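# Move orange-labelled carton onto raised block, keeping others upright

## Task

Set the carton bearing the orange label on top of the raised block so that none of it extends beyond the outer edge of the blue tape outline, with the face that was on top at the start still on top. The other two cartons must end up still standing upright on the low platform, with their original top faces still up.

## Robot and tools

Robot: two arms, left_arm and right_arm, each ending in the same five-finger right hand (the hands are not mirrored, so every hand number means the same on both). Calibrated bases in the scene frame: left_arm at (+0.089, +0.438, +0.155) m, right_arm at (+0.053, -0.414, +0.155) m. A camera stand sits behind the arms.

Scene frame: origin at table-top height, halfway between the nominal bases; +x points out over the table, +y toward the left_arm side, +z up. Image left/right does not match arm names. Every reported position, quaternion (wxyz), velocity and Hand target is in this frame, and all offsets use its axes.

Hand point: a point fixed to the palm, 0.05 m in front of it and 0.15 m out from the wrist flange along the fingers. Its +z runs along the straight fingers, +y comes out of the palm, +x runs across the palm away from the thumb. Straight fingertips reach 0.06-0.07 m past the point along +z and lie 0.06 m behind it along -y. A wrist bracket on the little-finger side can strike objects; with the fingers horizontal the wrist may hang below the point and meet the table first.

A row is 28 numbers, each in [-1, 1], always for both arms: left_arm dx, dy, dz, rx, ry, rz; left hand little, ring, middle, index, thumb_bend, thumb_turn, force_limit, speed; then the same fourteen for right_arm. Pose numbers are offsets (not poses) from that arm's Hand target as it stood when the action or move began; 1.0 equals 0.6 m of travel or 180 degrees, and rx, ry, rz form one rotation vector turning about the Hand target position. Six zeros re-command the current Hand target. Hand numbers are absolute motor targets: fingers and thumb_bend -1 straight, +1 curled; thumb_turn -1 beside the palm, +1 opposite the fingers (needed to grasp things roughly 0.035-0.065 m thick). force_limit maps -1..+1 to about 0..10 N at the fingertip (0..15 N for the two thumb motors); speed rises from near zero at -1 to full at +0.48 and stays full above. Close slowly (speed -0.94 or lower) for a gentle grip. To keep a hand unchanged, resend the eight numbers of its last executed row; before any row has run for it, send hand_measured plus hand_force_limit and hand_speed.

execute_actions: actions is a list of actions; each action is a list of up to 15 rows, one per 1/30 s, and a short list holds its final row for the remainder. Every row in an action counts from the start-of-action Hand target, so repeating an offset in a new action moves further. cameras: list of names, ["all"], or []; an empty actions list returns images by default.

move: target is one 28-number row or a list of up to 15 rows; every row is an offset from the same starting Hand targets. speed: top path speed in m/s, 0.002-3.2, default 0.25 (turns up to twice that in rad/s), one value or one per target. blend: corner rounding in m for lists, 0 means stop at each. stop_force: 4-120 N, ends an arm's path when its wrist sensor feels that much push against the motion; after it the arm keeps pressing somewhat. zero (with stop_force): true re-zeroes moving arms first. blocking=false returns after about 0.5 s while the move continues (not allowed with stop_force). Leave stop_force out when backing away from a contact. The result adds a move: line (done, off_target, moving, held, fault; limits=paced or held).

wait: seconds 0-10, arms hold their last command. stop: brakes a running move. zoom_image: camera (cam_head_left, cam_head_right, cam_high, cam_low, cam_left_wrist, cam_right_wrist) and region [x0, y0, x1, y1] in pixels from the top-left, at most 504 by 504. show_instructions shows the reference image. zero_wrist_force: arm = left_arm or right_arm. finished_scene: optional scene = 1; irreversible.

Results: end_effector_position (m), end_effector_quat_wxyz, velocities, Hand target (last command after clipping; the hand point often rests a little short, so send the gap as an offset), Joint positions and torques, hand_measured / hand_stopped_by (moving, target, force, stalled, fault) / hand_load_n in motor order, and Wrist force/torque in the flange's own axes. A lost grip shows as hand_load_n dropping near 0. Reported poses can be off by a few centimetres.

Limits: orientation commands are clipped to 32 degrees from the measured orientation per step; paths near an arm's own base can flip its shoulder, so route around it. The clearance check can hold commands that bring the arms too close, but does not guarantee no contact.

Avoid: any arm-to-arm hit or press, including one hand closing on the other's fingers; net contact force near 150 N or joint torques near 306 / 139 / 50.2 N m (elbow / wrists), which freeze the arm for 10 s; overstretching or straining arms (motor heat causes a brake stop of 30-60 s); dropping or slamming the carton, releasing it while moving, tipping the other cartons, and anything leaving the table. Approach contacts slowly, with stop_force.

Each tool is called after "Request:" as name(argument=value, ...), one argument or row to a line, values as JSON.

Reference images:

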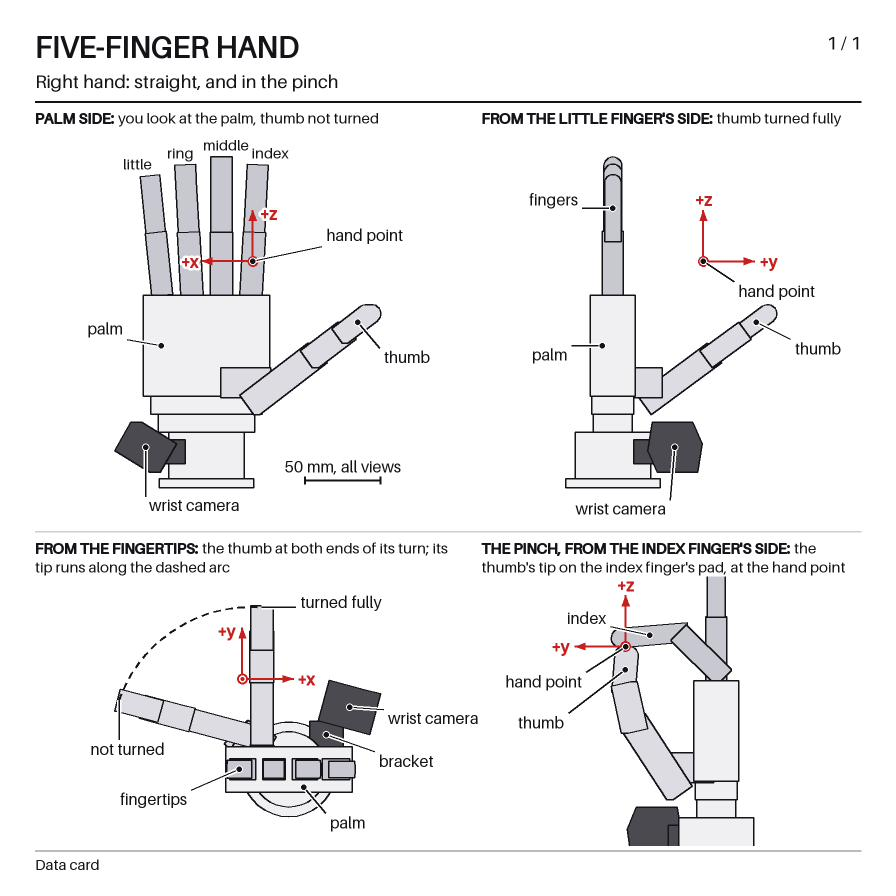

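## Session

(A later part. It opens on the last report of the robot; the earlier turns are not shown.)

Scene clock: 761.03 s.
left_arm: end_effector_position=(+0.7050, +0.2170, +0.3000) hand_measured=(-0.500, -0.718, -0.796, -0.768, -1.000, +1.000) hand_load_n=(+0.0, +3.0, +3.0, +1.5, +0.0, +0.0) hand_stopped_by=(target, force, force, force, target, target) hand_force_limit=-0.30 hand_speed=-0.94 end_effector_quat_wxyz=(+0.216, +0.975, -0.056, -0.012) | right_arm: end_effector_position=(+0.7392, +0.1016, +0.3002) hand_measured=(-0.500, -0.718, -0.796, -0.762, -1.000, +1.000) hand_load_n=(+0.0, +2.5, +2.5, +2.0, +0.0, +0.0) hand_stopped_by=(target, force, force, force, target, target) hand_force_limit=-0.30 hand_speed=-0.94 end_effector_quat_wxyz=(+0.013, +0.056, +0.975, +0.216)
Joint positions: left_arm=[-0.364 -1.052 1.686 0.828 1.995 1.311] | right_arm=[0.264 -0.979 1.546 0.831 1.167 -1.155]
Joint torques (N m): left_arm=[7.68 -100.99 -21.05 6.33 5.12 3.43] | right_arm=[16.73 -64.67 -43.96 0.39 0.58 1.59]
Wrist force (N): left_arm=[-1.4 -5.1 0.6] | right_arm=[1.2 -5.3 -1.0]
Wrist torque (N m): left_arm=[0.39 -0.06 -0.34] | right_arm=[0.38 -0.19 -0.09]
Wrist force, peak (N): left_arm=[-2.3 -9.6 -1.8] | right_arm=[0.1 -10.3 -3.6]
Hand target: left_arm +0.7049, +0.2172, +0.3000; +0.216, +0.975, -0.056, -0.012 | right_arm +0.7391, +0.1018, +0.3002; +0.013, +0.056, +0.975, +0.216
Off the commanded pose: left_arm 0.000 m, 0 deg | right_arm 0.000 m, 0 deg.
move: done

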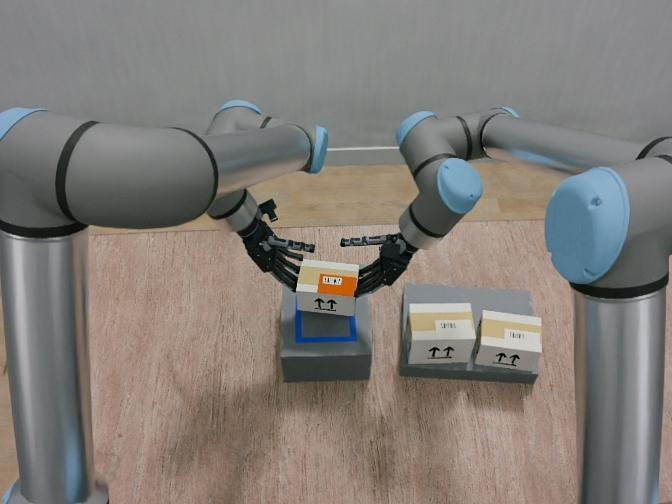

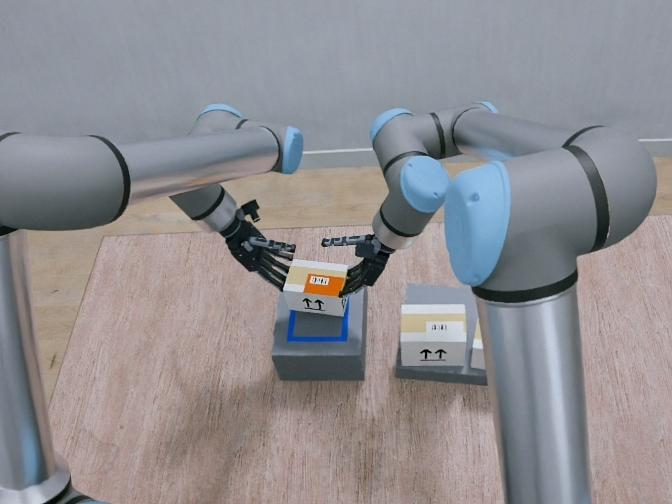

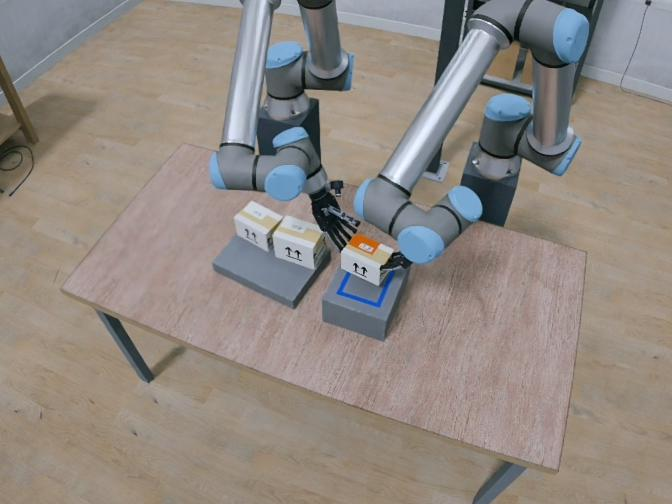

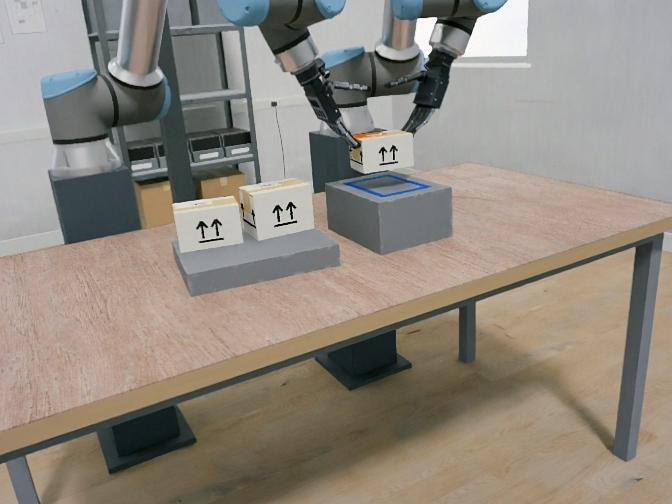

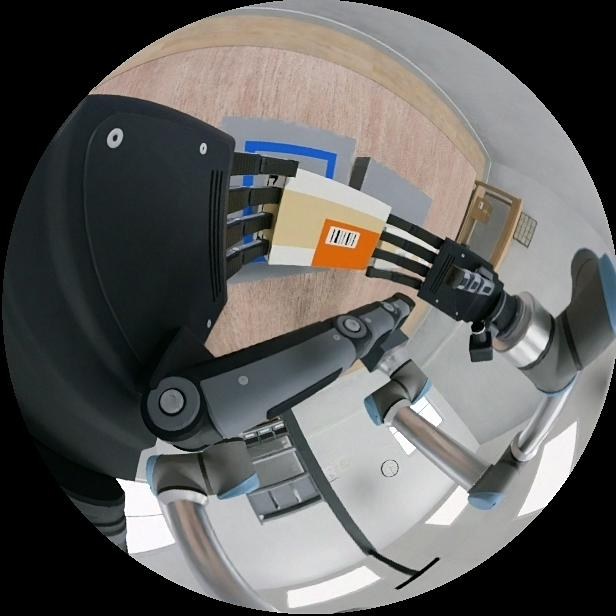

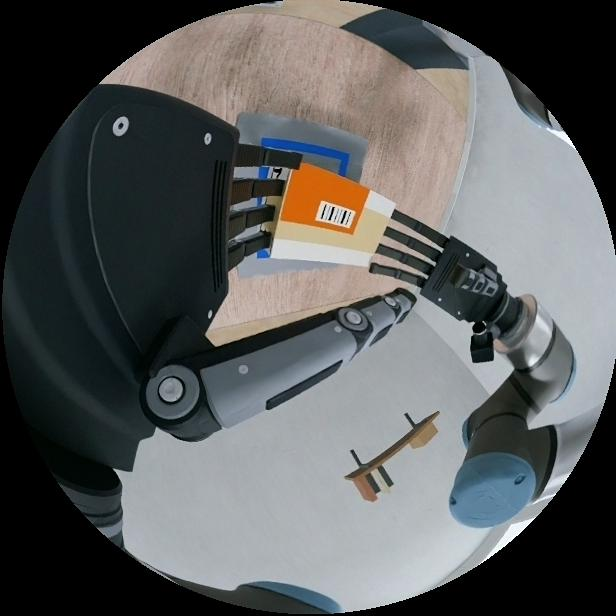

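Request:
move(
  target=[
    [0,0,0,0,0,0,-0.5,-0.4,-0.4,-0.4,-1,1,-0.1,-0.94,0,0,0,0,0,0,-0.5,-0.4,-0.4,-0.4,-1,1,-0.1,-0.94],
    [-0.0099,-0.0035,0,0,0,0.03333,-0.5,-0.4,-0.4,-0.4,-1,1,-0.1,-0.94,0.0099,0.0035,0,0,0,0.03333,-0.5,-0.4,-0.4,-0.4,-1,1,-0.1,-0.94],
    [-0.01937,-0.00803,0,0,0,0.06667,-0.5,-0.4,-0.4,-0.4,-1,1,-0.1,-0.94,0.01937,0.00803,0,0,0,0.06667,-0.5,-0.4,-0.4,-0.4,-1,1,-0.1,-0.94],
    [-0.02832,-0.01352,0,0,0,0.1,-0.5,-0.4,-0.4,-0.4,-1,1,-0.1,-0.94,0.02832,0.01352,0,0,0,0.1,-0.5,-0.4,-0.4,-0.4,-1,1,-0.1,-0.94],
    [-0.03665,-0.0199,0,0,0,0.13333,-0.5,-0.4,-0.4,-0.4,-1,1,-0.1,-0.94,0.03665,0.0199,0,0,0,0.13333,-0.5,-0.4,-0.4,-0.4,-1,1,-0.1,-0.94],
  ],
  speed=0.08,
  blend=0.002,
  cameras=["cam_head_left","cam_low","cam_high"],
)

Scene clock: 803.00 s.
left_arm: end_effector_position=(+0.6830, +0.2053, +0.3000) hand_measured=(-0.500, -0.712, -0.792, -0.758, -1.000, +1.000) hand_load_n=(+0.0, +6.5, +6.0, +7.5, +0.0, +0.0) hand_stopped_by=(target, force, force, force, target, target) hand_force_limit=-0.10 hand_speed=-0.94 end_effector_quat_wxyz=(+0.214, +0.965, +0.148, +0.033) | right_arm: end_effector_position=(+0.7611, +0.1137, +0.3002) hand_measured=(-0.500, -0.708, -0.792, -0.754, -1.000, +1.000) hand_load_n=(+0.0, +7.0, +4.5, +6.0, +0.0, +0.0) hand_stopped_by=(target, force, force, force, target, target) hand_force_limit=-0.10 hand_speed=-0.94 end_effector_quat_wxyz=(-0.032, -0.147, +0.965, +0.214)
Joint positions: left_arm=[-0.431 -1.208 1.882 0.598 1.894 0.801] | right_arm=[0.241 -0.833 1.337 1.095 1.135 -1.639]
Joint torques (N m): left_arm=[-15.15 -87.4 -26.54 -2.73 2.56 -1.88] | right_arm=[20.7 -75.44 -41.95 6.99 -1.63 -2.66]
Wrist force (N): left_arm=[-2.1 -14.2 -4.1] | right_arm=[0.0 -15.0 -5.0]
Wrist torque (N m): left_arm=[1.24 0.06 -0.36] | right_arm=[1.14 -0.08 -0.21]
Wrist force, peak (N): left_arm=[-2.4 -15.8 -5.2] | right_arm=[0.0 -17.5 -6.3]
Hand target: left_arm +0.6830, +0.2053, +0.3000; +0.214, +0.965, +0.148, +0.033 | right_arm +0.7611, +0.1137, +0.3002; -0.032, -0.148, +0.965, +0.214
Off the commanded pose: left_arm 0.000 m, 0 deg | right_arm 0.000 m, 0 deg.
move: done; blend cut to 0 m at target 1
Images, in order (width x height): cam_head_left 672x504, cam_high 672x504, cam_low 672x504.

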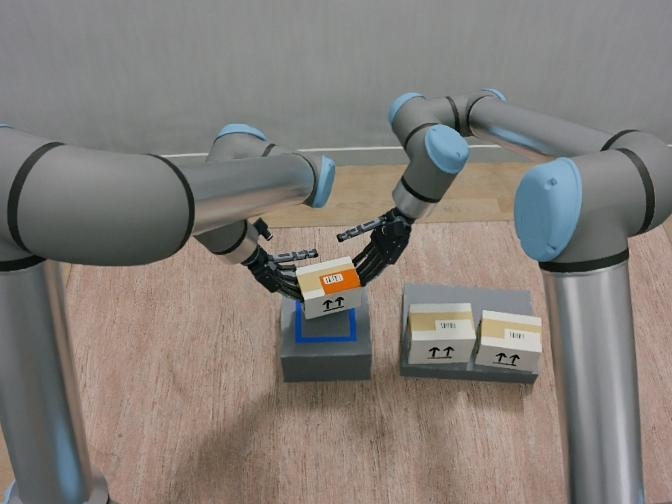

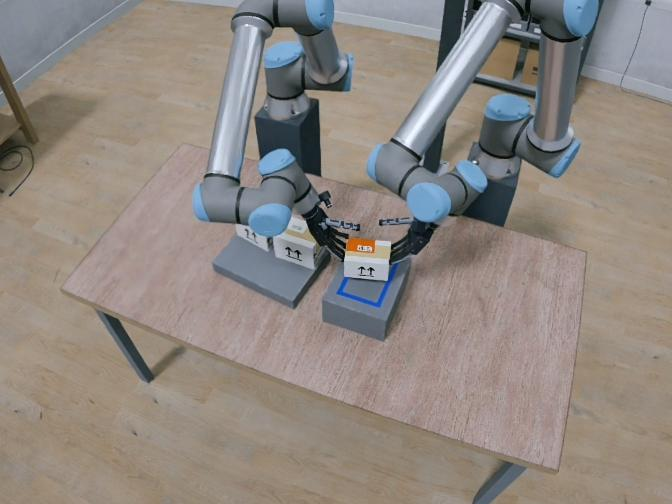

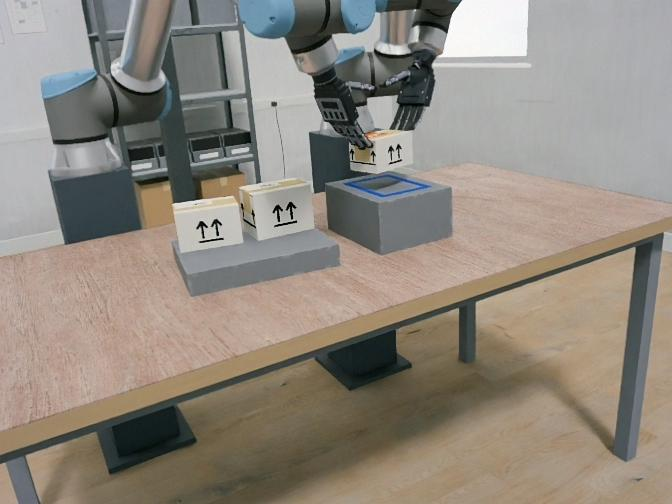

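Request:
move(
  target=[
    [-0.00762,-0.00723,0,0,0,0.03333,-0.5,-0.4,-0.4,-0.4,-1,1,-0.1,-0.94,0.00762,0.00723,0,0,0,0.03333,-0.5,-0.4,-0.4,-0.4,-1,1,-0.1,-0.94],
    [-0.01443,-0.01522,0,0,0,0.06667,-0.5,-0.4,-0.4,-0.4,-1,1,-0.1,-0.94,0.01443,0.01522,0,0,0,0.06667,-0.5,-0.4,-0.4,-0.4,-1,1,-0.1,-0.94],
    [-0.02038,-0.02387,0,0,0,0.1,-0.5,-0.4,-0.4,-0.4,-1,1,-0.1,-0.94,0.02038,0.02387,0,0,0,0.1,-0.5,-0.4,-0.4,-0.4,-1,1,-0.1,-0.94],
    [-0.02538,-0.0331,0,0,0,0.13333,-0.5,-0.4,-0.4,-0.4,-1,1,-0.1,-0.94,0.02538,0.0331,0,0,0,0.13333,-0.5,-0.4,-0.4,-0.4,-1,1,-0.1,-0.94],
  ],
  blend=0.002,
  speed=0.08,
  cameras=["cam_high", "cam_head_left"],
)

Scene clock: 853.43 s.
left_arm: end_effector_position=(+0.6677, +0.1854, +0.3000) hand_measured=(-0.500, -0.714, -0.792, -0.758, -1.000, +1.000) hand_load_n=(+0.0, +8.0, +6.5, +8.0, +0.0, +0.0) hand_stopped_by=(target, force, force, force, target, target) hand_force_limit=-0.10 hand_speed=-0.94 end_effector_quat_wxyz=(+0.203, +0.913, +0.345, +0.077) | right_arm: end_effector_position=(+0.7763, +0.1336, +0.3002) hand_measured=(-0.500, -0.708, -0.792, -0.754, -1.000, +1.000) hand_load_n=(+0.0, +8.0, +5.5, +6.0, +0.0, +0.0) hand_stopped_by=(target, force, force, force, target, target) hand_force_limit=-0.10 hand_speed=-0.94 end_effector_quat_wxyz=(-0.076, -0.345, +0.913, +0.203)
Joint positions: left_arm=[-0.581 -1.338 2.033 0.453 1.688 0.255] | right_arm=[0.266 -0.672 1.076 1.369 1.181 -2.067]
Joint torques (N m): left_arm=[-13.72 -76.94 -30.81 -5.87 -0.2 -2.8] | right_arm=[26.17 -85.65 -40.57 8.98 -1.79 -2.6]
Wrist force (N): left_arm=[-2.4 -16.6 -5.5] | right_arm=[0.6 -17.5 -5.9]
Wrist torque (N m): left_arm=[1.40 0.30 -0.46] | right_arm=[1.16 0.05 -0.33]
Wrist force, peak (N): left_arm=[-2.0 -17.9 -5.9] | right_arm=[0.2 -19.0 -6.5]
Hand target: left_arm +0.6677, +0.1854, +0.3000; +0.203, +0.913, +0.346, +0.077 | right_arm +0.7763, +0.1336, +0.3002; -0.076, -0.345, +0.913, +0.203
Off the commanded pose: left_arm 0.000 m, 0 deg | right_arm 0.000 m, 0 deg.
move: done
Images, in order (width x height): cam_head_left 672x504, cam_high 672x504.

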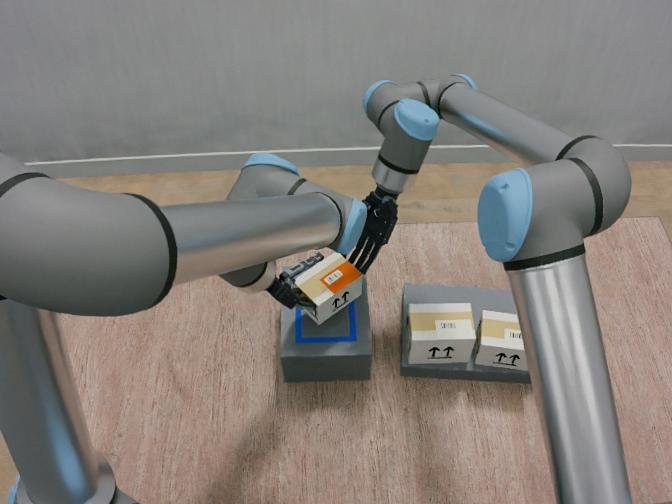

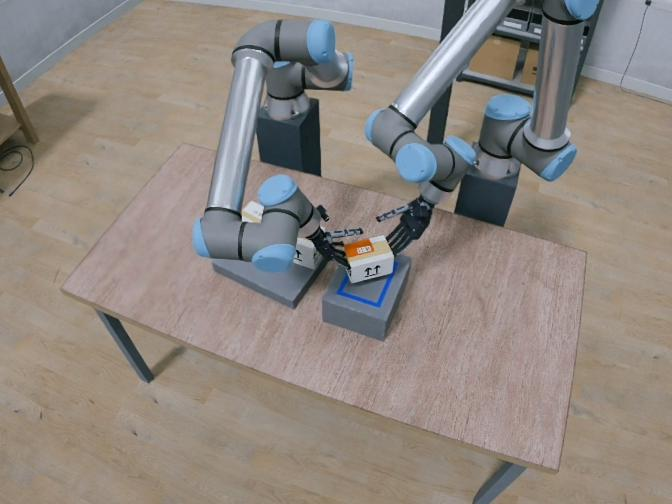

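Request:
move(
  target=[
    [-0.00402,-0.00968,0,0,0,0.03333,-0.5,-0.4,-0.4,-0.4,-1,1,-0.1,-0.94,0.00402,0.00968,0,0,0,0.03333,-0.5,-0.4,-0.4,-0.4,-1,1,-0.1,-0.94],
    [-0.007,-0.01977,0,0,0,0.06667,-0.5,-0.4,-0.4,-0.4,-1,1,-0.1,-0.94,0.007,0.01977,0,0,0,0.06667,-0.5,-0.4,-0.4,-0.4,-1,1,-0.1,-0.94],
    [-0.0094,-0.03008,0,0,0,0.1,-0.5,-0.4,-0.4,-0.4,-1,1,-0.1,-0.94,0.0094,0.03008,0,0,0,0.1,-0.5,-0.4,-0.4,-0.4,-1,1,-0.1,-0.94],
    [-0.01057,-0.04055,0,0,0,0.13333,-0.5,-0.4,-0.4,-0.4,-1,1,-0.1,-0.94,0.01057,0.04055,0,0,0,0.13333,-0.5,-0.4,-0.4,-0.4,-1,1,-0.1,-0.94],
  ],
  blend=0.002,
  speed=0.08,
  cameras=["cam_high", "cam_head_left"],
)

Scene clock: 868.63 s.
left_arm: end_effector_position=(+0.6614, +0.1611, +0.3001) hand_measured=(-0.500, -0.714, -0.792, -0.758, -1.000, +1.000) hand_load_n=(+0.0, +7.0, +5.0, +3.0, +0.0, +0.0) hand_stopped_by=(target, force, force, force, target, target) hand_force_limit=-0.10 hand_speed=-0.94 end_effector_quat_wxyz=(+0.182, +0.821, +0.528, +0.117) | right_arm: end_effector_position=(+0.7827, +0.1579, +0.3002) hand_measured=(-0.500, -0.708, -0.792, -0.754, -1.000, +1.000) hand_load_n=(+0.0, +7.5, +3.5, +2.5, +0.0, +0.0) hand_stopped_by=(target, force, force, force, target, target) hand_force_limit=-0.10 hand_speed=-0.94 end_effector_quat_wxyz=(-0.117, -0.527, +0.822, +0.183)
Joint positions: left_arm=[-0.787 -1.388 2.1 0.445 1.428 -0.314] | right_arm=[0.322 -0.502 0.773 1.628 1.277 -2.438]
Joint torques (N m): left_arm=[-8.18 -38.04 -25.33 2.26 -2.51 -2.11] | right_arm=[22.76 -97.42 -41.27 9.66 1.07 -1.81]
Wrist force (N): left_arm=[-1.2 -10.4 -2.7] | right_arm=[1.3 -11.6 -3.1]
Wrist torque (N m): left_arm=[0.85 0.24 -0.41] | right_arm=[0.69 0.08 -0.16]
Wrist force, peak (N): left_arm=[-2.4 -18.6 -6.0] | right_arm=[0.7 -19.2 -7.0]
Hand target: left_arm +0.6614, +0.1611, +0.3000; +0.182, +0.821, +0.528, +0.117 | right_arm +0.7827, +0.1579, +0.3002; -0.117, -0.527, +0.822, +0.183
Off the commanded pose: left_arm 0.000 m, 0 deg | right_arm 0.000 m, 0 deg.
move: done
Images, in order (width x height): cam_head_left 672x504, cam_high 672x504.

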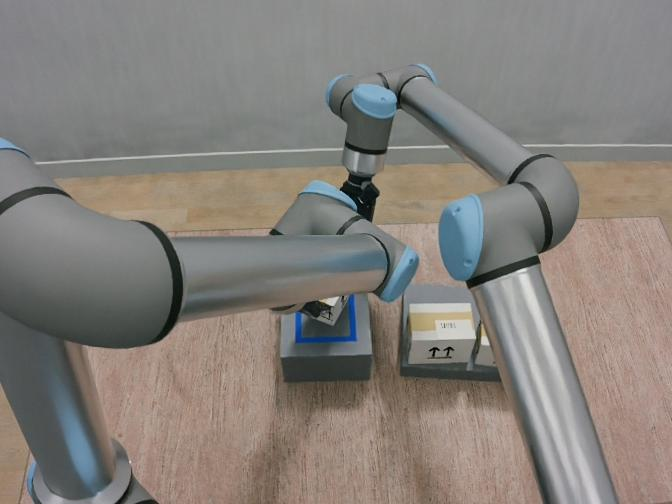

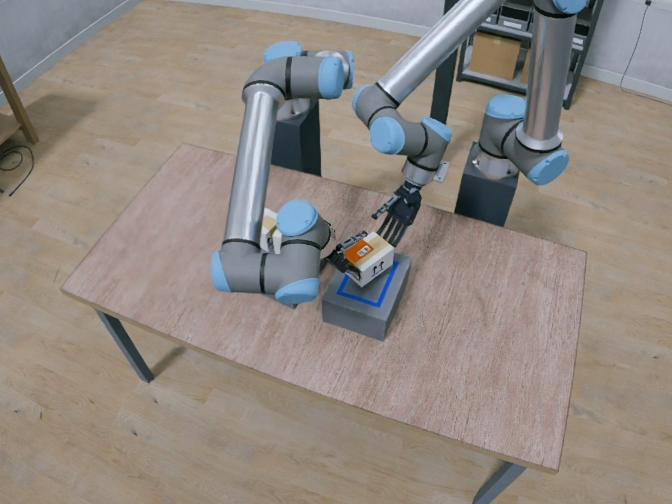

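Request:
move(
  target=[
    [0.0003,-0.01077,0,0,0,0.03417,-0.5,-0.4,-0.4,-0.4,-1,1,-0.1,-0.94,-0.0003,0.01077,0,0,0,0.03417,-0.5,-0.4,-0.4,-0.4,-1,1,-0.1,-0.94],
    [0.00173,-0.02143,0,0,0,0.06833,-0.5,-0.4,-0.4,-0.4,-1,1,-0.1,-0.94,-0.00173,0.02143,0,0,0,0.06833,-0.5,-0.4,-0.4,-0.4,-1,1,-0.1,-0.94],
    [0.00432,-0.03187,0,0,0,0.1025,-0.5,-0.4,-0.4,-0.4,-1,1,-0.1,-0.94,-0.00432,0.03187,0,0,0,0.1025,-0.5,-0.4,-0.4,-0.4,-1,1,-0.1,-0.94],
    [0.008,-0.04198,0,0,0,0.13667,-0.5,-0.4,-0.4,-0.4,-1,1,-0.1,-0.94,-0.008,0.04198,0,0,0,0.13667,-0.5,-0.4,-0.4,-0.4,-1,1,-0.1,-0.94],
  ],
  blend=0.002,
  speed=0.08,
  cameras=["all"],
)

Scene clock: 885.57 s.
left_arm: end_effector_position=(+0.6615, +0.1561, +0.3000) hand_measured=(-0.500, -0.714, -0.792, -0.758, -1.000, +1.000) hand_load_n=(+0.0, +7.0, +5.0, +3.5, -0.5, +0.0) hand_stopped_by=(target, force, force, force, target, target) hand_force_limit=-0.10 hand_speed=-0.94 end_effector_quat_wxyz=(+0.177, +0.799, +0.561, +0.124) | right_arm: end_effector_position=(+0.7825, +0.1626, +0.3002) hand_measured=(-0.500, -0.708, -0.792, -0.752, -1.000, +1.000) hand_load_n=(+0.0, +8.0, +4.0, +2.0, +0.0, +0.0) hand_stopped_by=(target, force, force, force, target, target) hand_force_limit=-0.10 hand_speed=-0.94 end_effector_quat_wxyz=(-0.123, -0.559, +0.801, +0.178)
Joint positions: left_arm=[-0.827 -1.384 2.1 0.459 1.38 -0.428] | right_arm=[0.335 -0.47 0.713 1.674 1.298 -2.502]
Joint torques (N m): left_arm=[11.06 -71.99 -24.88 -3.51 0.14 2.81] | right_arm=[-0.84 -124.67 -20.28 5.53 -7.15 1.34]
Wrist force (N): left_arm=[-1.5 -11.3 -2.8] | right_arm=[1.8 -11.9 -3.3]
Wrist torque (N m): left_arm=[0.88 0.23 -0.61] | right_arm=[0.72 -0.05 -0.27]
Wrist force, peak (N): left_arm=[-1.5 -12.3 -2.8] | right_arm=[1.4 -12.9 -3.6]
Hand target: left_arm +0.6614, +0.1562, +0.2999; +0.177, +0.799, +0.561, +0.124 (not the last commanded pose) | right_arm +0.7825, +0.1626, +0.3002; -0.123, -0.559, +0.801, +0.178 (not the last commanded pose)
Off the commanded pose: left_arm 0.021 m, 20 deg | right_arm 0.021 m, 20 deg.
move: held (left_arm, right_arm; a check stopped the path); path passed 0 of 4 targets; limits=held
pose unreachable (left arm): on one or more control steps of this call, first in action 0 (counted from 0), this arm could not follow its commanded pose, so it was not sent that pose on those steps. It may still have moved: this result reports where it is.
cause: moving toward the commanded pose would bring a part of the arm too close to another arm (a part of this arm just beyond joint 3 (elbow) and a part of the right arm just beyond its joint 2 (shoulder lift), at the place that arm was heading or pushing toward when its own hold began).
pose unreachable (right arm): on one or more control steps of this call, first in action 0 (counted from 0), this arm could not follow its commanded pose, so it was not sent that pose on those steps. It may still have moved: this result reports where it is.
cause: moving toward the commanded pose would bring a part of the arm too close to another arm (a part of this arm just beyond joint 2 (shoulder lift) and a part of the left arm just beyond its joint 3 (elbow), along the way the arms are being sent, or toward where that arm still pushes).

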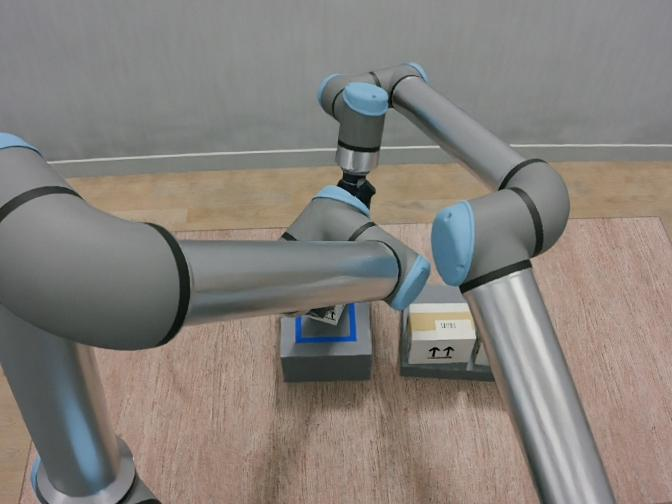

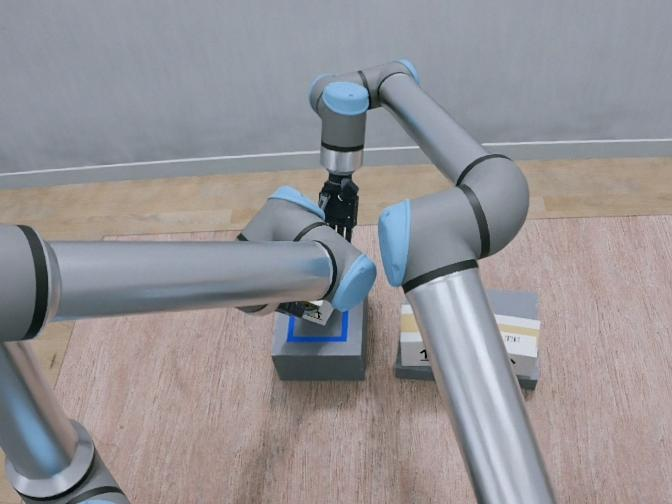

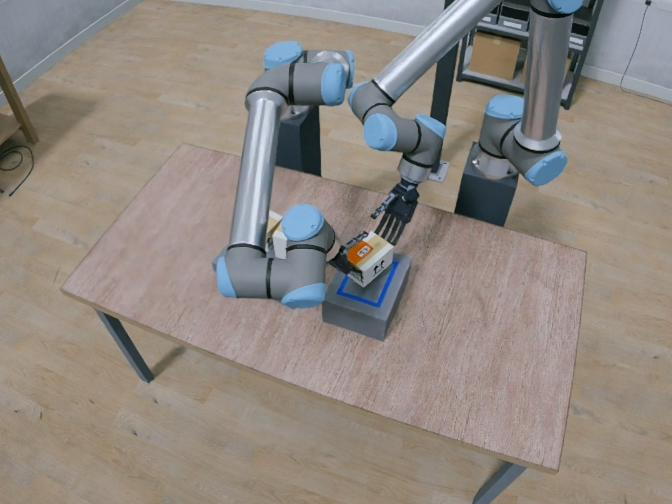

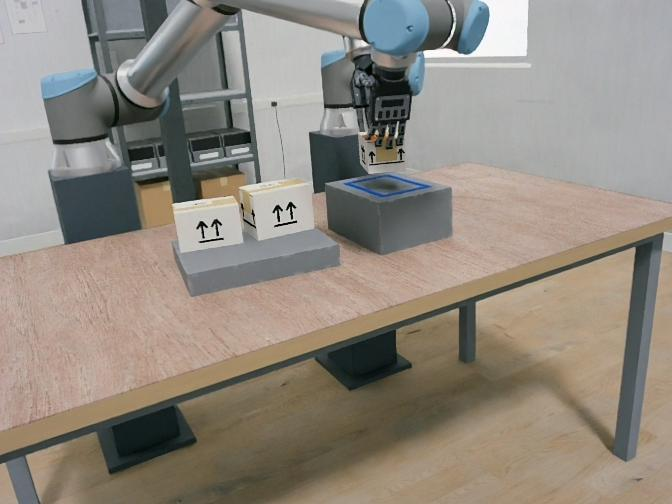

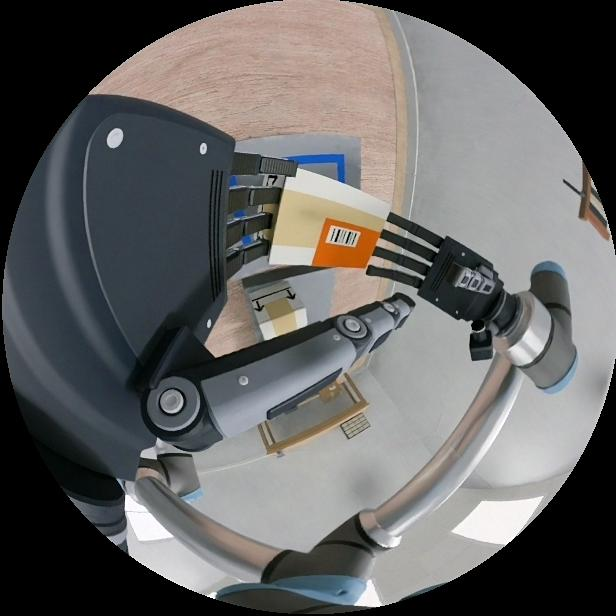

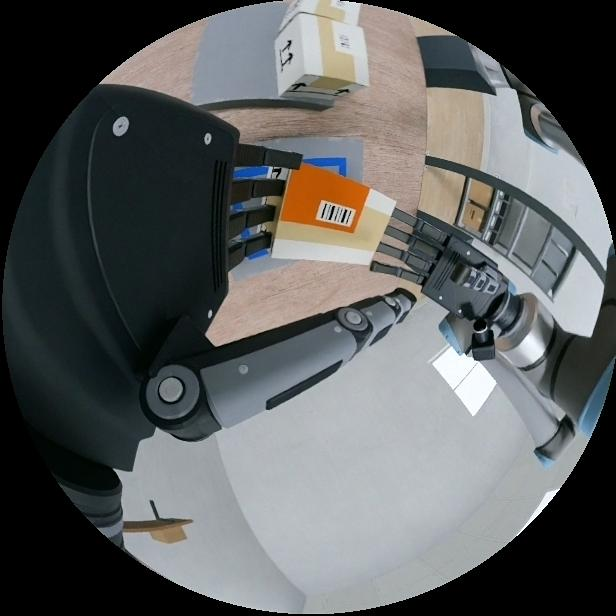

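Request:
move(
  target=[0,0.01833,-0.0633,0,0,0,-0.5,-0.4,-0.4,-0.4,-1,1,-0.1,-0.94,0,0.01833,-0.0633,0,0,0,-0.5,-0.4,-0.4,-0.4,-1,1,-0.1,-0.94],
  speed=0.06,
  cameras=["cam_high", "cam_low", "cam_left_wrist", "cam_right_wrist"],
)

Scene clock: 966.03 s.
left_arm: end_effector_position=(+0.6614, +0.1672, +0.2621) hand_measured=(-0.500, -0.714, -0.792, -0.758, -1.000, +1.000) hand_load_n=(+0.0, +6.5, +5.0, +3.0, +0.0, +0.0) hand_stopped_by=(target, force, force, force, target, target) hand_force_limit=-0.10 hand_speed=-0.94 end_effector_quat_wxyz=(+0.177, +0.799, +0.561, +0.124) | right_arm: end_effector_position=(+0.7825, +0.1735, +0.2624) hand_measured=(-0.500, -0.708, -0.792, -0.752, -1.000, +1.000) hand_load_n=(+0.0, +8.0, +4.0, +2.5, +0.0, +0.0) hand_stopped_by=(target, force, force, force, target, target) hand_force_limit=-0.10 hand_speed=-0.94 end_effector_quat_wxyz=(-0.123, -0.559, +0.801, +0.178)
Joint positions: left_arm=[-0.809 -1.342 2.135 0.379 1.387 -0.411] | right_arm=[0.345 -0.433 0.706 1.64 1.294 -2.491]
Joint torques (N m): left_arm=[9.03 -38.54 -24.57 -4.29 0.33 3.29] | right_arm=[21.07 -98.99 -42.64 5.13 -6.6 0.85]
Wrist force (N): left_arm=[-1.5 -11.2 -2.6] | right_arm=[1.6 -12.1 -3.0]
Wrist torque (N m): left_arm=[0.88 0.23 -0.49] | right_arm=[0.74 -0.10 -0.22]
Wrist force, peak (N): left_arm=[-1.6 -11.1 -3.1] | right_arm=[1.6 -12.1 -3.0]
Hand target: left_arm +0.6614, +0.1672, +0.2620; +0.177, +0.799, +0.561, +0.124 | right_arm +0.7825, +0.1736, +0.2622; -0.123, -0.559, +0.801, +0.178
Off the commanded pose: left_arm 0.000 m, 0 deg | right_arm 0.000 m, 0 deg.
move: done
Images, in order (width x height): cam_high 672x504, cam_low 672x504, cam_left_wrist 616x616, cam_right_wrist 616x616.

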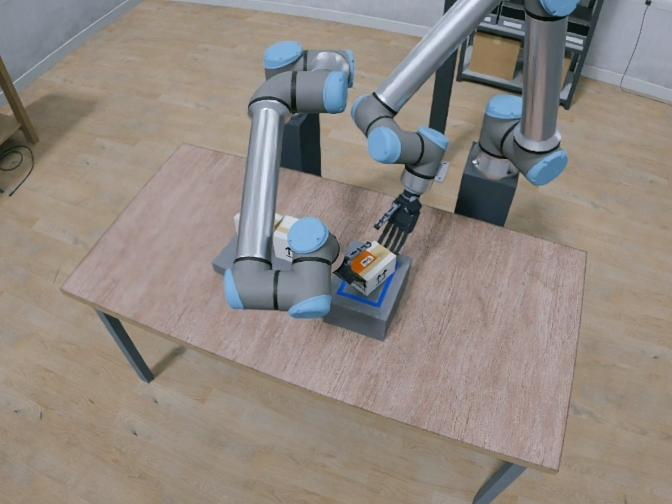

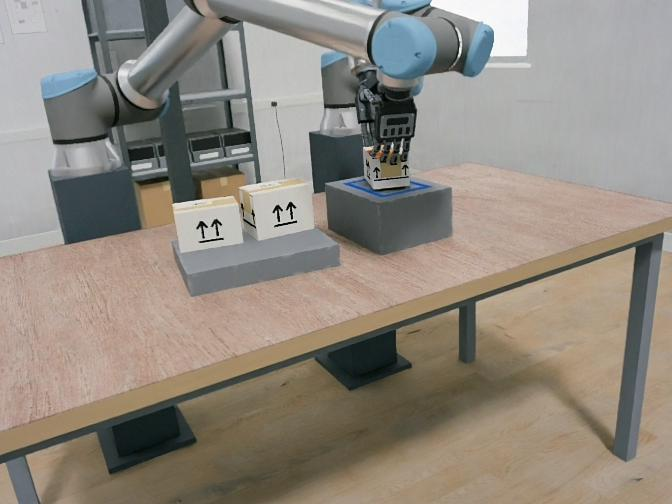

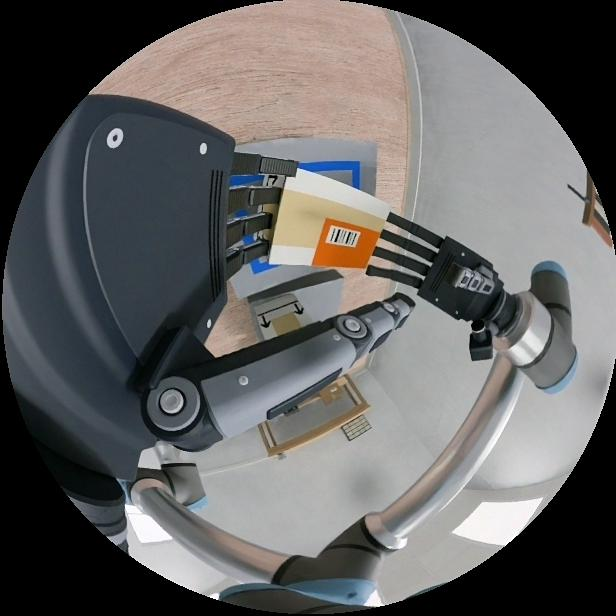

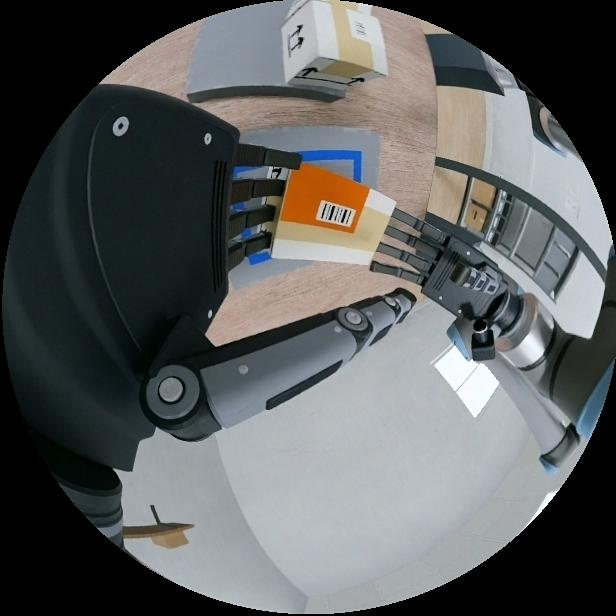

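Request:
zoom_image(
  camera="cam_low",
  region=[300, 120, 480, 255],
)

Request:
zoom_image(
  camera="cam_high",
  region=[300, 210, 440, 350],
)

Scaled by 2.800 from the camera's 672x504 image, which has a finer 960x720 frame.

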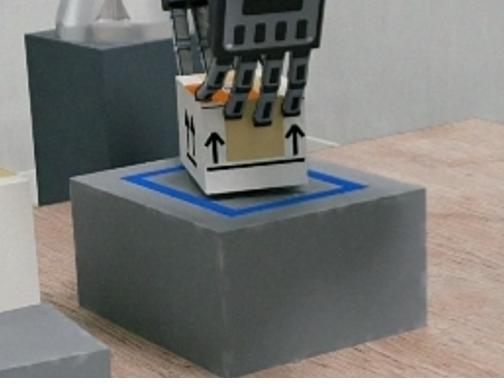

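Scaled by 3.600 from the camera's 672x504 image, which has a finer 960x720 frame.

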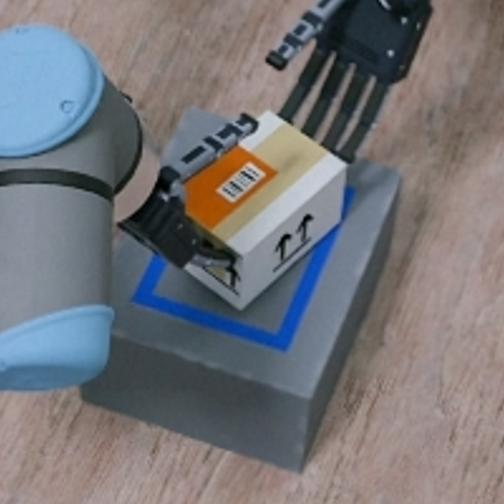

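Request:
zoom_image(
  camera="cam_left_wrist",
  region=[220, 120, 420, 320],
)

Request:
zoom_image(
  camera="cam_right_wrist",
  region=[220, 100, 420, 300],
)

Scaled by 2.520 from the camera's 616x616 image, which has a finer 880x880 frame.

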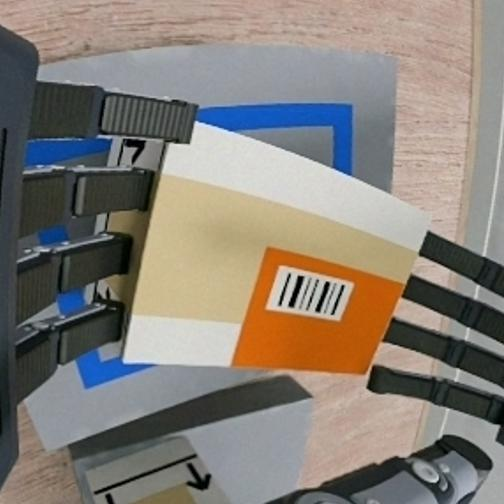

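Scaled by 2.520 from the camera's 616x616 image, which has a finer 880x880 frame.

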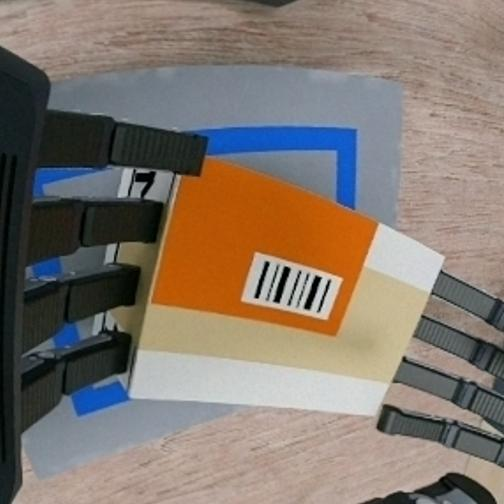

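Request:
move(
  target=[0,-0.005,-0.045,0,0,0,-0.5,-0.4,-0.4,-0.4,-1,1,-0.1,-0.94,0,-0.005,-0.045,0,0,0,-0.5,-0.4,-0.4,-0.4,-1,1,-0.1,-0.94],
  speed=0.015,
  stop_force=4,
  cameras=["cam_high", "cam_low"],
)

Scene clock: 1045.20 s.
left_arm: end_effector_position=(+0.6614, +0.1663, +0.2537) hand_measured=(-0.500, -0.714, -0.792, -0.758, -1.000, +1.000) hand_load_n=(+0.0, +7.5, +5.0, +3.0, +0.0, +0.0) hand_stopped_by=(target, force, force, force, target, target) hand_force_limit=-0.10 hand_speed=-0.94 end_effector_quat_wxyz=(+0.177, +0.799, +0.561, +0.124) | right_arm: end_effector_position=(+0.7825, +0.1727, +0.2546) hand_measured=(-0.500, -0.708, -0.792, -0.752, -1.000, +1.000) hand_load_n=(+0.0, +6.0, +3.5, +2.0, +0.0, +0.0) hand_stopped_by=(target, force, force, force, target, target) hand_force_limit=-0.10 hand_speed=-0.94 end_effector_quat_wxyz=(-0.123, -0.559, +0.801, +0.178)
Joint positions: left_arm=[-0.81 -1.33 2.14 0.362 1.386 -0.412] | right_arm=[0.345 -0.429 0.712 1.631 1.295 -2.492]
Joint torques (N m): left_arm=[9.08 -72.97 -45.46 1.73 0.32 2.06] | right_arm=[22.21 -123.22 -41.18 8.31 -3.04 1.02]
Wrist force (N): left_arm=[-0.9 -12.5 -4.2] | right_arm=[2.3 -11.0 -6.6]
Wrist torque (N m): left_arm=[0.99 0.26 -0.32] | right_arm=[0.87 0.17 -0.12]
Wrist force, peak (N): left_arm=[-0.3 -14.4 -26.8] | right_arm=[0.0 -10.2 -15.4]
Hand target: left_arm +0.6614, +0.1663, +0.2537; +0.177, +0.799, +0.561, +0.124 (not the last commanded pose) | right_arm +0.7825, +0.1728, +0.2546; -0.123, -0.559, +0.801, +0.178 (not the last commanded pose)
Off the commanded pose: left_arm 0.019 m, 0 deg | right_arm 0.019 m, 0 deg.
move: contact (left_arm, right_arm)
Images, in order (width x height): cam_high 672x504, cam_low 672x504.

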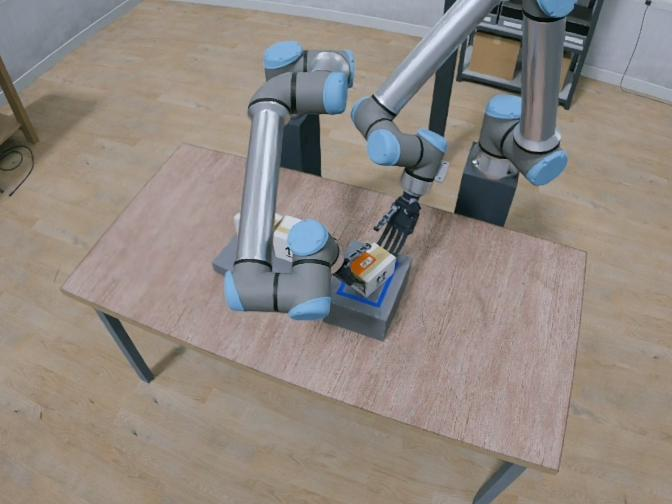

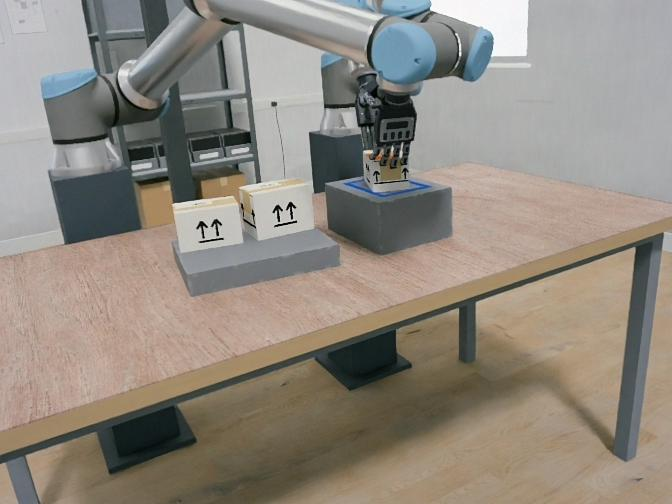

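Request:
zoom_image(
  camera="cam_low",
  region=[310, 110, 470, 250],
)

Request:
zoom_image(
  camera="cam_high",
  region=[300, 210, 440, 350],
)

Scaled by 3.150 from the camera's 672x504 image, which has a finer 960x720 frame.

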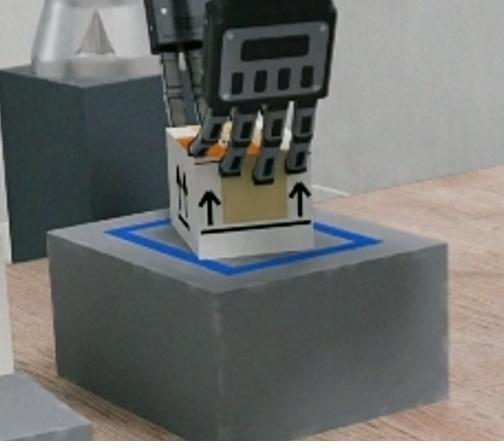

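Scaled by 3.600 from the camera's 672x504 image, which has a finer 960x720 frame.

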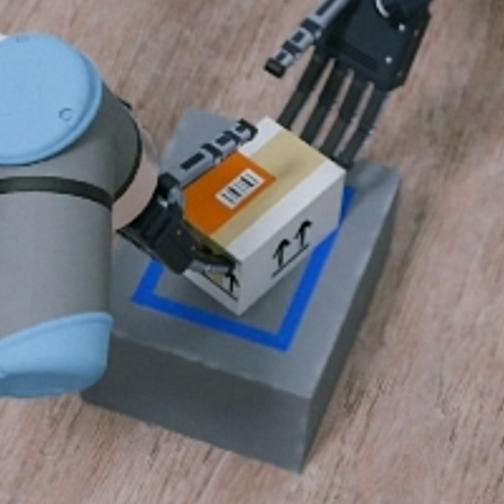

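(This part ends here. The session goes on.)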